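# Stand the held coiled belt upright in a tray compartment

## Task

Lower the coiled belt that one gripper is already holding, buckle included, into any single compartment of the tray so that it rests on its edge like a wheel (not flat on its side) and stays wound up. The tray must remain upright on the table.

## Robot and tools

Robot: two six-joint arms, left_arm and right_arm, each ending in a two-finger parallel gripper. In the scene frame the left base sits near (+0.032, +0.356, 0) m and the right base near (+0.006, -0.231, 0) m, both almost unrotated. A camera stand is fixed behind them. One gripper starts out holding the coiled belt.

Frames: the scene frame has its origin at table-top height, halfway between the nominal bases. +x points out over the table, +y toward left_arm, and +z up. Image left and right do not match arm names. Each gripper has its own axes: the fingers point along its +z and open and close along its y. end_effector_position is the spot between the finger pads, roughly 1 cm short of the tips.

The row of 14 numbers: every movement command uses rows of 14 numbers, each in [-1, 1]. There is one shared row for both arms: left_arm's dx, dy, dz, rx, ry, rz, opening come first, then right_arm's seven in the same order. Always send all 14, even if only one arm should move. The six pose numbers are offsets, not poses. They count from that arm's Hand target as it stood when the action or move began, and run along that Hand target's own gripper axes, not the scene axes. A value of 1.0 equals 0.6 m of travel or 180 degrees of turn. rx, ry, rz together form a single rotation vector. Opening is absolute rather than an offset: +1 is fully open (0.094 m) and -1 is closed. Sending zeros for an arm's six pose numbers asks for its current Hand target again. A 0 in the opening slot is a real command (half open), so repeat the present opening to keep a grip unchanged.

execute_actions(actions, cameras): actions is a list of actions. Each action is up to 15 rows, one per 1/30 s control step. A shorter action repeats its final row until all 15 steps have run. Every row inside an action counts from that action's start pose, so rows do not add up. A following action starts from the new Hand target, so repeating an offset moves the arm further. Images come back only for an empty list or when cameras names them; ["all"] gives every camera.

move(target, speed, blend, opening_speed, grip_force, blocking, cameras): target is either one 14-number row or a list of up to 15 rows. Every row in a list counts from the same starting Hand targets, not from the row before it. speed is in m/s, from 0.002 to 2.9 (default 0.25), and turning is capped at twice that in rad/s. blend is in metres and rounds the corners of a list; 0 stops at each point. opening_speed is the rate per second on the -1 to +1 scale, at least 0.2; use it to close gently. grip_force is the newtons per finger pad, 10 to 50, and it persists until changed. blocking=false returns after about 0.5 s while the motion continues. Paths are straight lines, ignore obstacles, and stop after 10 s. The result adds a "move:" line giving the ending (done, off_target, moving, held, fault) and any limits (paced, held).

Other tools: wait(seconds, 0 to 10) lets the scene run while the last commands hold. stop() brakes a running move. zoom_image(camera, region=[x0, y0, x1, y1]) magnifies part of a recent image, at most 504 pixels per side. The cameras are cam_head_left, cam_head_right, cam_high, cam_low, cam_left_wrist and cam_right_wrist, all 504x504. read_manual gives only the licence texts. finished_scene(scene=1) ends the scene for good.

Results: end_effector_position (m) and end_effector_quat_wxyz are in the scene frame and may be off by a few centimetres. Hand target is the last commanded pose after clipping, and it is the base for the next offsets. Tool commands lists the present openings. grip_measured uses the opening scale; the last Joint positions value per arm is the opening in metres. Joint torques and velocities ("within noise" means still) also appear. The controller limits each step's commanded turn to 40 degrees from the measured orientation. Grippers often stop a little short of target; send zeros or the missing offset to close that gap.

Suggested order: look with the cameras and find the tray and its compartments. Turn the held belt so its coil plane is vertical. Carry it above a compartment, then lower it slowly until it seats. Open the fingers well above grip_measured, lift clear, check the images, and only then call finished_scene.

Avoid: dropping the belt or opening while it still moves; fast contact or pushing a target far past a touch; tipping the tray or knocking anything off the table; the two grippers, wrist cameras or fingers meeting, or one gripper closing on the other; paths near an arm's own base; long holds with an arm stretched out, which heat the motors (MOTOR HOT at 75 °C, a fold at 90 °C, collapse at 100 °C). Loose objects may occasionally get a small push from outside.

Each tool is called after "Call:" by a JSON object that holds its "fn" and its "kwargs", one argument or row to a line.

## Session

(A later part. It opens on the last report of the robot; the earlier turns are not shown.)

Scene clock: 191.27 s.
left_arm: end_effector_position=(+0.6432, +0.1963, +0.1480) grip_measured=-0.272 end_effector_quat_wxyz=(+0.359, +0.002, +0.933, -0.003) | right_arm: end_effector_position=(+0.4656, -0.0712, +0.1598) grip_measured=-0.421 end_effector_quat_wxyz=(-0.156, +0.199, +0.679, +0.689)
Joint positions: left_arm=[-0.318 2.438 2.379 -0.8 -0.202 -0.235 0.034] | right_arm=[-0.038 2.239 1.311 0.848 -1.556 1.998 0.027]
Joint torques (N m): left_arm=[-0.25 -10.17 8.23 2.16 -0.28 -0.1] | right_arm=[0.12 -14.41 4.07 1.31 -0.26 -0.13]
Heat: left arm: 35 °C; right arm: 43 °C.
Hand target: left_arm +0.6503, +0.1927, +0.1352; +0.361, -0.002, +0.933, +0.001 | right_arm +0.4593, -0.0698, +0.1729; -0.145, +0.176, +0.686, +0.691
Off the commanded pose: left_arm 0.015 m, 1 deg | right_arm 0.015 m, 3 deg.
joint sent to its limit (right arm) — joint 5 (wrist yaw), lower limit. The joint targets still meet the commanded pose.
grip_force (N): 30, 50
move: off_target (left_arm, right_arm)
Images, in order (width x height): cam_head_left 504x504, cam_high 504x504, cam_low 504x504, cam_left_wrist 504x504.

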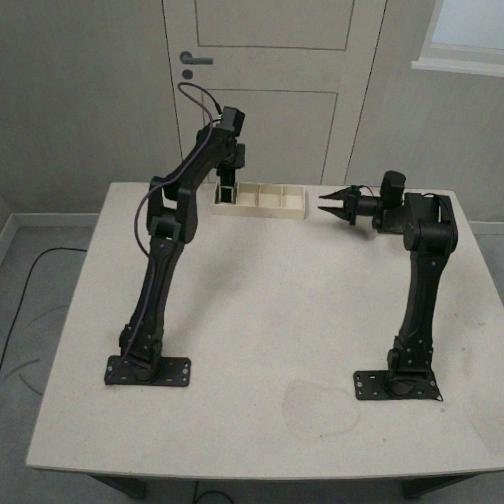

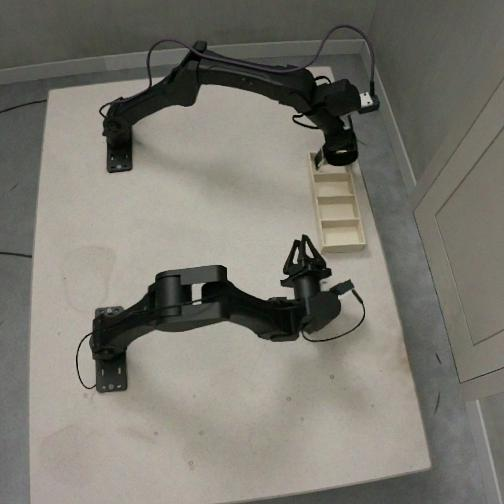

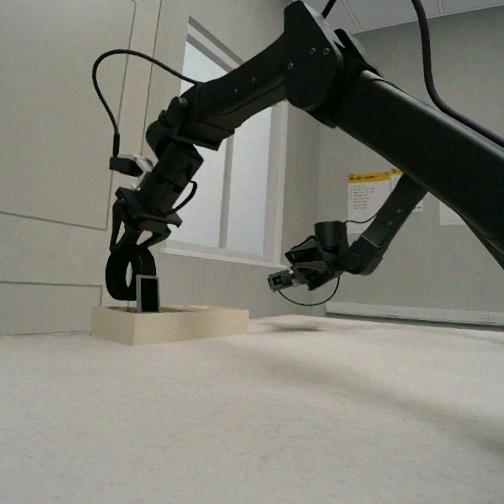

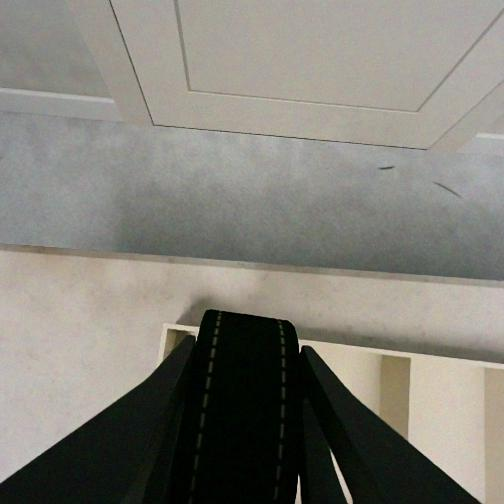

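Call:
{"fn": "move", "kwargs": {
  "target": [0.0214, 0.0133, 0.021, 0, 0, 0, -0.6, 0, 0, 0, 0, 0, 0, -0.42],
  "speed": 0.05,
  "cameras": ["cam_low", "cam_left_wrist", "cam_head_left", "cam_high"]
}}

Call:
{"fn": "zoom_image", "kwargs": {
  "camera": "cam_high",
  "region": [290, 110, 370, 190]
}}

Call:
{"fn": "zoom_image", "kwargs": {
  "camera": "cam_low",
  "region": [70, 220, 250, 360]
}}

Call:
{"fn": "zoom_image", "kwargs": {
  "camera": "cam_head_left",
  "region": [180, 140, 320, 240]
}}

Scene clock: 210.10 s.
left_arm: end_effector_position=(+0.6442, +0.1960, +0.1192) grip_measured=-0.272 end_effector_quat_wxyz=(+0.354, +0.003, +0.935, -0.001) | right_arm: end_effector_position=(+0.4656, -0.0712, +0.1598) grip_measured=-0.421 end_effector_quat_wxyz=(-0.156, +0.199, +0.679, +0.689)
Joint positions: left_arm=[-0.318 2.438 2.272 -0.706 -0.203 -0.235 0.034] | right_arm=[-0.038 2.239 1.311 0.848 -1.556 1.998 0.027]
Joint torques (N m): left_arm=[0.7 -12.6 6.41 2.2 -0.17 0.02] | right_arm=[0.29 -14.53 4.11 1.31 -0.23 -0.15]
Heat: left arm: 35 °C; right arm: 44 °C.
Hand target: left_arm +0.6492, +0.2006, +0.1172; +0.361, -0.002, +0.933, +0.001 | right_arm +0.4593, -0.0698, +0.1729; -0.145, +0.176, +0.686, +0.691
Off the commanded pose: left_arm 0.007 m, 1 deg | right_arm 0.015 m, 3 deg.
joint sent to its limit (right arm) — joint 5 (wrist yaw), lower limit. The joint targets still meet the commanded pose.
grip_force (N): 30, 50
move: off_target (right_arm)
Images, in order (width x height): cam_head_left 504x504, cam_high 504x504, cam_low 504x504, cam_left_wrist 504x504.

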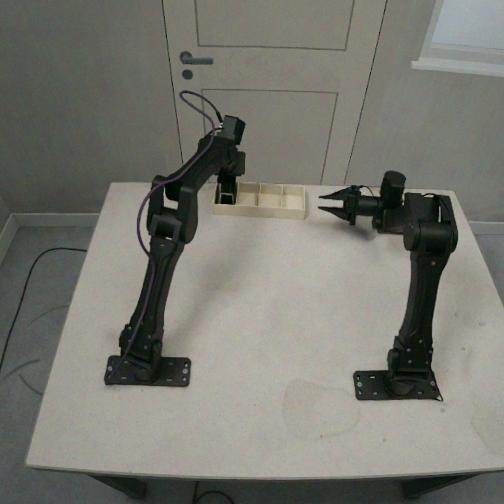

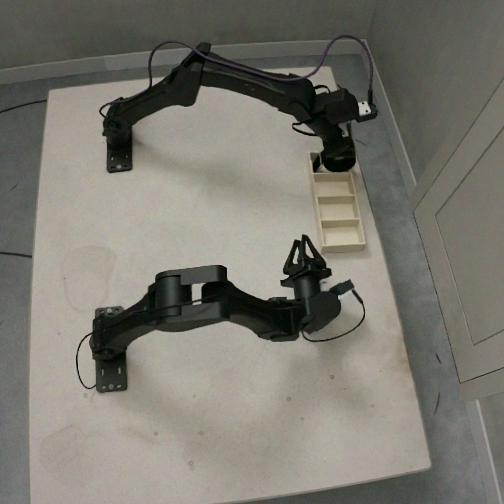

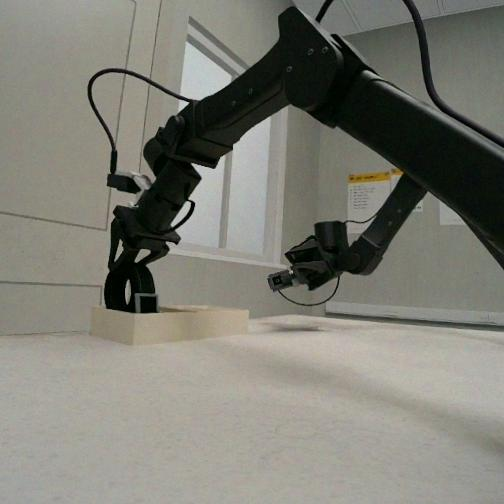

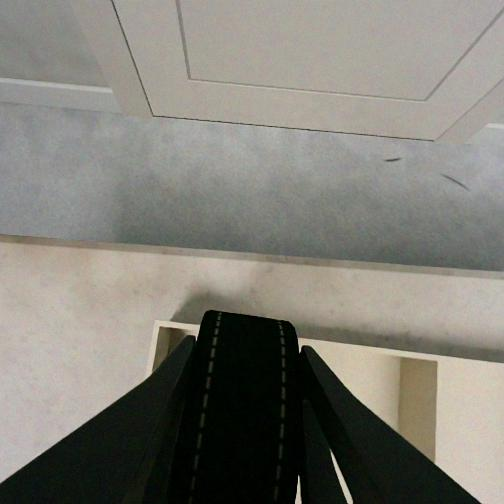

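Scaled by 6.300 from the camera's 504x504 image, which has a finer 720x720 frame.

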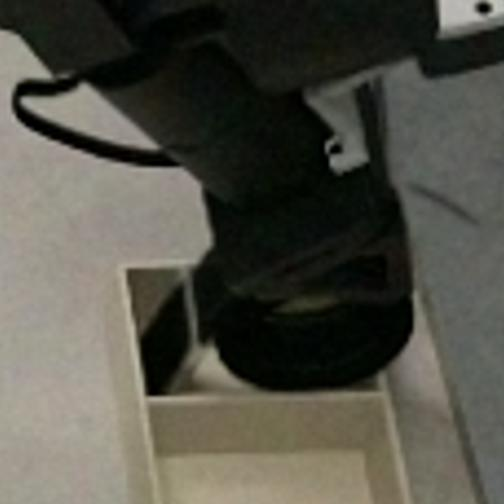

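Scaled by 2.800 from the camera's 504x504 image, which has a finer 720x720 frame.

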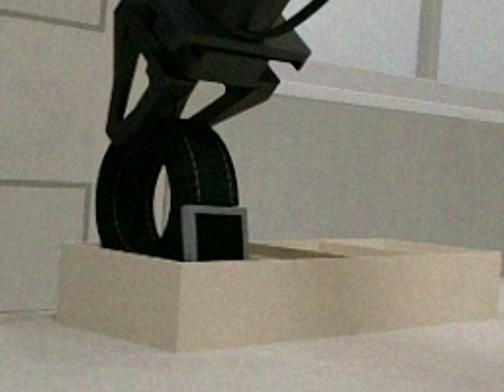

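Scaled by 3.600 from the camera's 504x504 image, which has a finer 720x720 frame.

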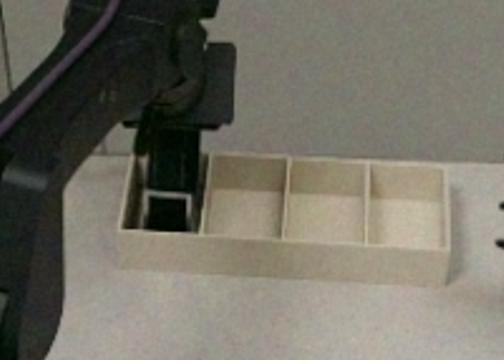

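Call:
{"fn": "move", "kwargs": {
  "target": [0.0275, 0.0083, 0.0202, 0, 0, 0, -0.6, 0, 0, 0, 0, 0, 0, -0.42],
  "speed": 0.04,
  "cameras": ["cam_low", "cam_left_wrist", "cam_high"]
}}

Call:
{"fn": "zoom_image", "kwargs": {
  "camera": "cam_high",
  "region": [290, 110, 370, 190]
}}

Call:
{"fn": "zoom_image", "kwargs": {
  "camera": "cam_low",
  "region": [70, 220, 250, 360]
}}

Scene clock: 215.83 s.
left_arm: end_effector_position=(+0.6458, +0.1996, +0.0888) grip_measured=-0.272 end_effector_quat_wxyz=(+0.355, +0.001, +0.935, +0.001) | right_arm: end_effector_position=(+0.4656, -0.0712, +0.1598) grip_measured=-0.421 end_effector_quat_wxyz=(-0.156, +0.199, +0.679, +0.689)
Joint positions: left_arm=[-0.312 2.437 2.15 -0.582 -0.203 -0.231 0.034] | right_arm=[-0.038 2.239 1.311 0.848 -1.556 1.998 0.027]
Joint torques (N m): left_arm=[0.76 -15.01 5.42 1.98 -0.12 0.02] | right_arm=[0.18 -14.46 4.3 1.33 -0.2 -0.15]
Heat: left arm: 37 °C; right arm: 44 °C.
Hand target: left_arm +0.6452, +0.2056, +0.0972; +0.361, -0.002, +0.933, +0.001 | right_arm +0.4593, -0.0698, +0.1729; -0.145, +0.176, +0.686, +0.691
Off the commanded pose: left_arm 0.010 m, 1 deg | right_arm 0.015 m, 3 deg.
joint sent to its limit (right arm) — joint 5 (wrist yaw), lower limit. The joint targets still meet the commanded pose.
grip_force (N): 30, 50
move: off_target (right_arm)
Images, in order (width x height): cam_high 504x504, cam_low 504x504, cam_left_wrist 504x504.

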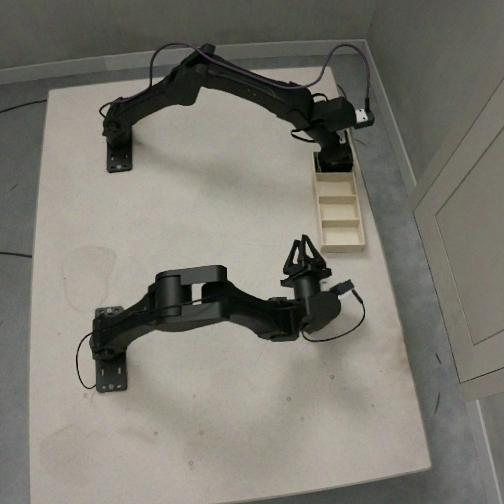

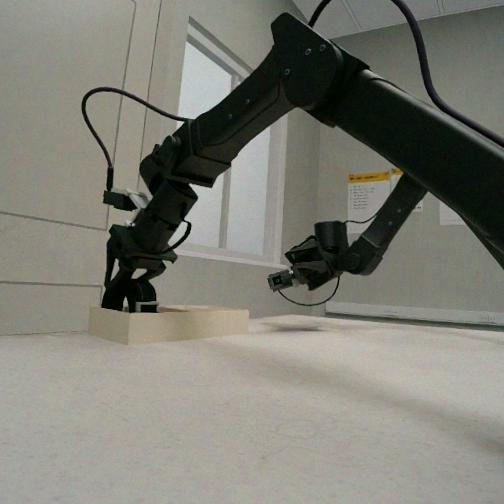

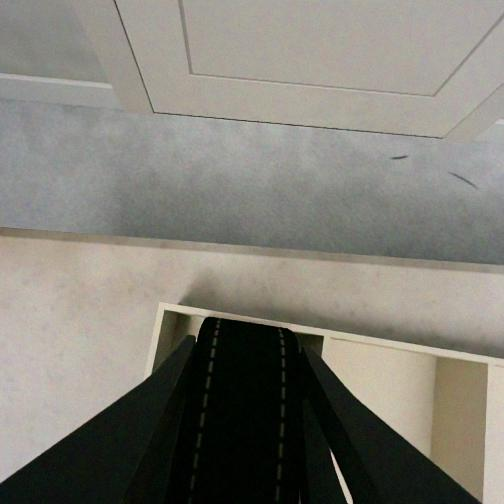

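Scaled by 6.300 from the camera's 504x504 image, which has a finer 720x720 frame.

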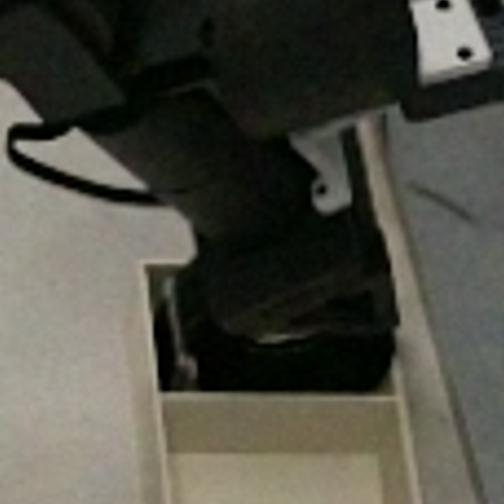

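Scaled by 2.800 from the camera's 504x504 image, which has a finer 720x720 frame.

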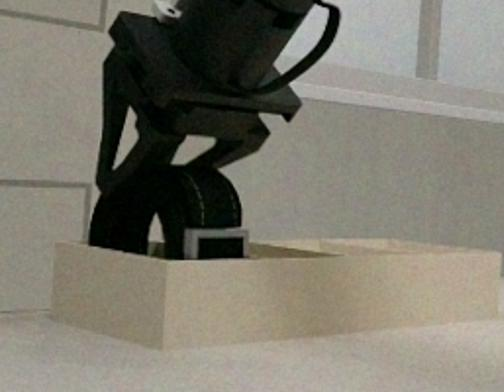

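Call:
{"fn": "move", "kwargs": {
  "target": [0.0233, 0, 0.0058, 0, 0, 0, -0.6, 0, 0, 0, 0, 0, 0, -0.42],
  "speed": 0.04,
  "cameras": ["cam_low", "cam_left_wrist", "cam_high"]
}}

Call:
{"fn": "zoom_image", "kwargs": {
  "camera": "cam_high",
  "region": [290, 110, 370, 190]
}}

Call:
{"fn": "zoom_image", "kwargs": {
  "camera": "cam_low",
  "region": [70, 220, 250, 360]
}}

Scene clock: 222.23 s.
left_arm: end_effector_position=(+0.6444, +0.2002, +0.0878) grip_measured=-0.272 end_effector_quat_wxyz=(+0.371, -0.001, +0.929, -0.004) | right_arm: end_effector_position=(+0.4656, -0.0712, +0.1598) grip_measured=-0.421 end_effector_quat_wxyz=(-0.156, +0.199, +0.679, +0.689)
Joint positions: left_arm=[-0.312 2.397 2.049 -0.485 -0.204 -0.23 0.034] | right_arm=[-0.038 2.239 1.311 0.848 -1.556 1.998 0.027]
Joint torques (N m): left_arm=[0.38 -14.24 5.08 1.8 -0.14 -0.01] | right_arm=[0.13 -14.65 4.31 1.35 -0.22 -0.16]
Heat: left arm: 39 °C; right arm: 44 °C.
Hand target: left_arm +0.6372, +0.2056, +0.0853; +0.361, -0.002, +0.933, +0.001 | right_arm +0.4593, -0.0698, +0.1729; -0.145, +0.176, +0.686, +0.691
Off the commanded pose: left_arm 0.009 m, 1 deg | right_arm 0.015 m, 3 deg.
joint sent to its limit (right arm) — joint 5 (wrist yaw), lower limit. The joint targets still meet the commanded pose.
grip_force (N): 30, 50
move: off_target (right_arm)
Images, in order (width x height): cam_high 504x504, cam_low 504x504, cam_left_wrist 504x504.

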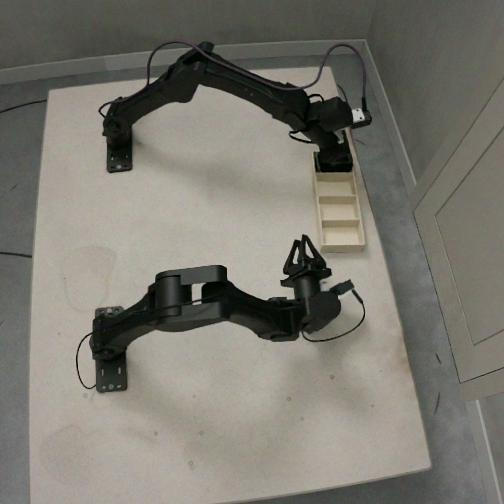

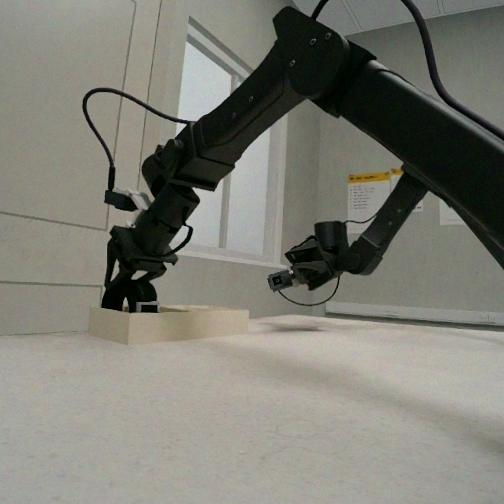

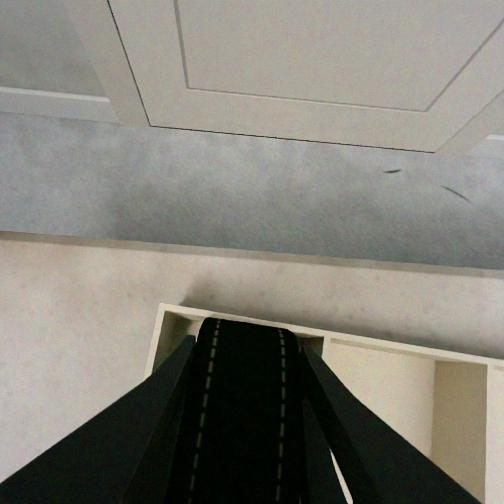

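Scaled by 6.300 from the camera's 504x504 image, which has a finer 720x720 frame.

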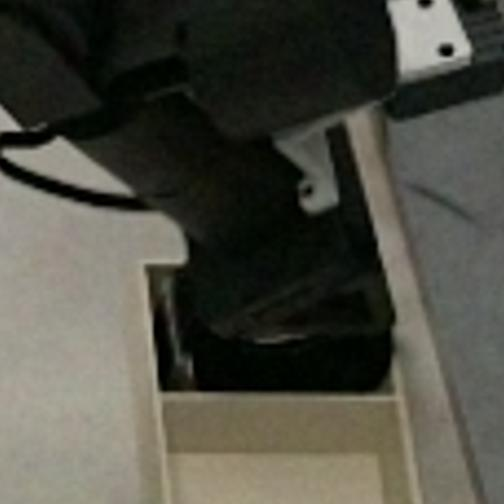

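Scaled by 2.800 from the camera's 504x504 image, which has a finer 720x720 frame.

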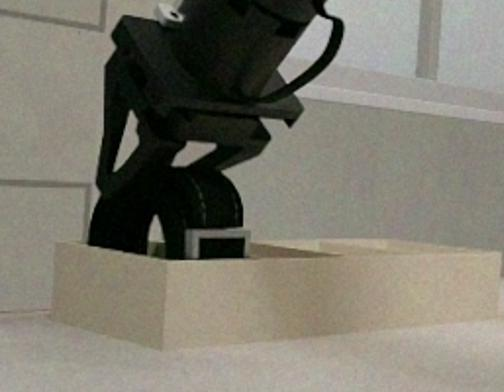

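Call:
{"fn": "move", "kwargs": {
  "target": [0.018, -0.005, 0.012, 0, 0, 0, -0.6, 0, 0, 0, 0, 0, 0, -0.42],
  "speed": 0.04,
  "cameras": ["cam_low", "cam_left_wrist", "cam_high"]
}}

Call:
{"fn": "zoom_image", "kwargs": {
  "camera": "cam_high",
  "region": [290, 110, 370, 190]
}}

Call:
{"fn": "zoom_image", "kwargs": {
  "camera": "cam_low",
  "region": [70, 220, 250, 360]
}}

Scene clock: 228.10 s.
left_arm: end_effector_position=(+0.6452, +0.2004, +0.0872) grip_measured=-0.272 end_effector_quat_wxyz=(+0.383, -0.002, +0.924, -0.007) | right_arm: end_effector_position=(+0.4656, -0.0712, +0.1598) grip_measured=-0.421 end_effector_quat_wxyz=(-0.156, +0.199, +0.679, +0.689)
Joint positions: left_arm=[-0.312 2.381 2.001 -0.427 -0.206 -0.23 0.034] | right_arm=[-0.038 2.239 1.311 0.848 -1.556 1.998 0.027]
Joint torques (N m): left_arm=[-0.21 -12.93 4.71 1.72 -0.17 -0.07] | right_arm=[0.34 -14.41 4.14 1.37 -0.22 -0.12]
Heat: left arm: 39 °C; right arm: 44 °C.
Hand target: left_arm +0.6341, +0.2026, +0.0726; +0.361, -0.002, +0.933, +0.001 | right_arm +0.4593, -0.0698, +0.1729; -0.145, +0.176, +0.686, +0.691
Off the commanded pose: left_arm 0.018 m, 3 deg | right_arm 0.015 m, 3 deg.
joint sent to its limit (right arm) — joint 5 (wrist yaw), lower limit. The joint targets still meet the commanded pose.
grip_force (N): 30, 50
move: off_target (left_arm, right_arm)
Images, in order (width x height): cam_high 504x504, cam_low 504x504, cam_left_wrist 504x504.

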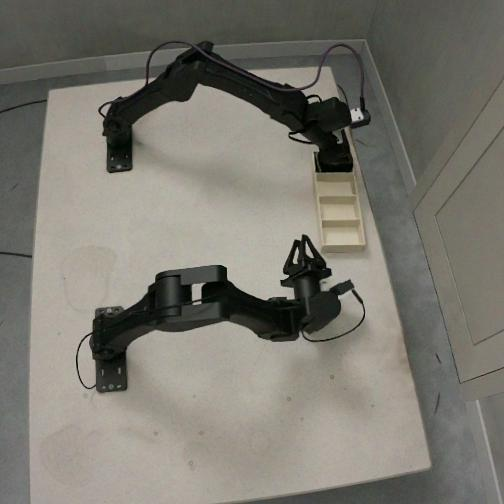

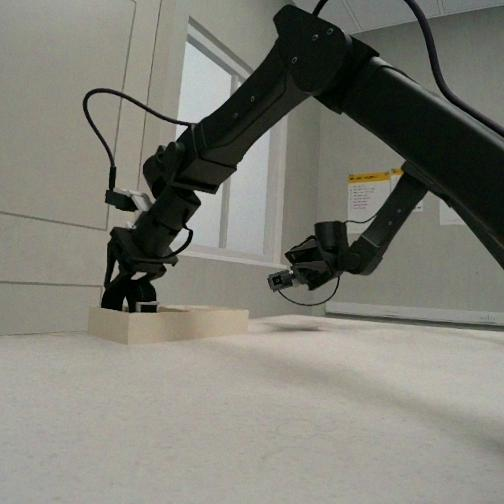

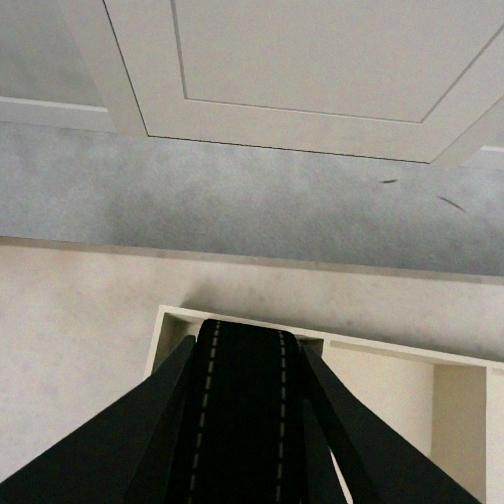

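Scaled by 6.300 from the camera's 504x504 image, which has a finer 720x720 frame.

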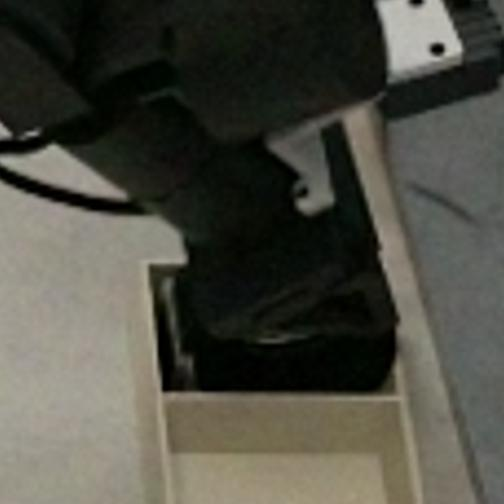

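Scaled by 2.800 from the camera's 504x504 image, which has a finer 720x720 frame.

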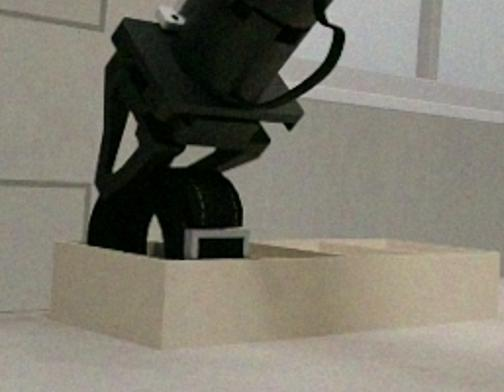

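Call:
{"fn": "move", "kwargs": {
  "target": [
    [-0.0258, -0.003, -0.006, 0, -0.0155, 0, -0.6, 0, 0, 0, 0, 0, 0, -0.42],
    [-0.0258, -0.003, -0.006, 0, -0.0155, 0, 0.05, 0, 0, 0, 0, 0, 0, -0.42],
    [-0.016, -0.003, -0.206, 0, -0.0155, 0, 0.05, 0, 0, 0, 0, 0, 0, -0.42]
  ],
  "speed": [0.04, 0.04, 0.08],
  "opening_speed": 0.3,
  "cameras": ["cam_low", "cam_left_wrist", "cam_high"]
}}

Call:
{"fn": "zoom_image", "kwargs": {
  "camera": "cam_high",
  "region": [290, 110, 370, 190]
}}

Call:
{"fn": "zoom_image", "kwargs": {
  "camera": "cam_low",
  "region": [70, 220, 250, 360]
}}

Scene clock: 245.13 s.
left_arm: end_effector_position=(+0.5687, +0.1981, +0.1654) grip_measured=+0.048 end_effector_quat_wxyz=(+0.388, +0.001, +0.922, -0.003) | right_arm: end_effector_position=(+0.4656, -0.0712, +0.1598) grip_measured=-0.421 end_effector_quat_wxyz=(-0.156, +0.199, +0.679, +0.689)
Joint positions: left_arm=[-0.373 2.027 1.733 -0.512 -0.255 -0.264 0.049] | right_arm=[-0.038 2.239 1.311 0.848 -1.556 1.998 0.027]
Joint torques (N m): left_arm=[-0.44 -12.82 5.64 1.61 -0.26 -0.11] | right_arm=[0.1 -14.57 4.27 1.33 -0.2 -0.14]
Heat: left arm: 40 °C; right arm: 44 °C.
Hand target: left_arm +0.5580, +0.2004, +0.1706; +0.384, -0.002, +0.923, +0.001 | right_arm +0.4593, -0.0698, +0.1729; -0.145, +0.176, +0.686, +0.691
Off the commanded pose: left_arm 0.012 m, 1 deg | right_arm 0.015 m, 3 deg.
joint sent to its limit (right arm) — joint 5 (wrist yaw), lower limit. The joint targets still meet the commanded pose.
grip_force (N): 30, 50
move: off_target (left_arm, right_arm)
Images, in order (width x height): cam_high 504x504, cam_low 504x504, cam_left_wrist 504x504.

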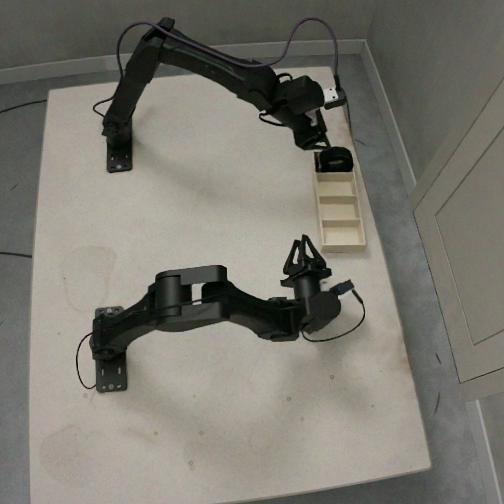

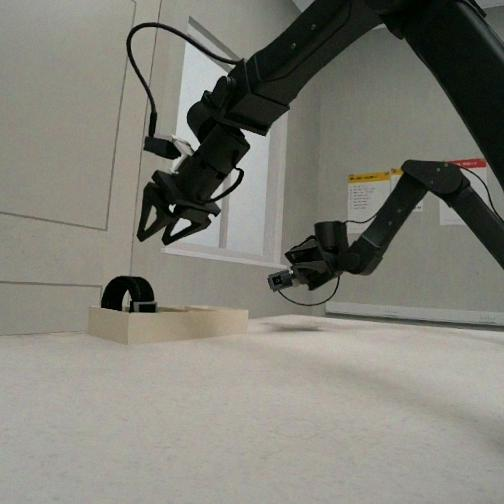

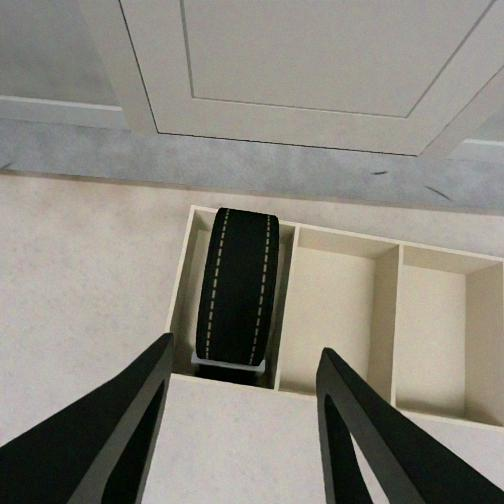

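Scaled by 6.300 from the camera's 504x504 image, which has a finer 720x720 frame.

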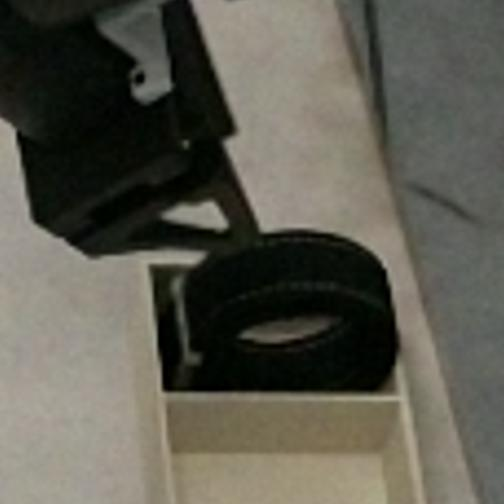

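Scaled by 2.800 from the camera's 504x504 image, which has a finer 720x720 frame.

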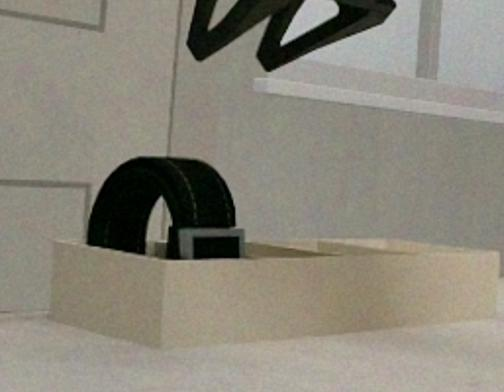

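Call:
{"fn": "finished_scene", "kwargs": {
  "scene": 2
}}

The scene is finished: the task was done.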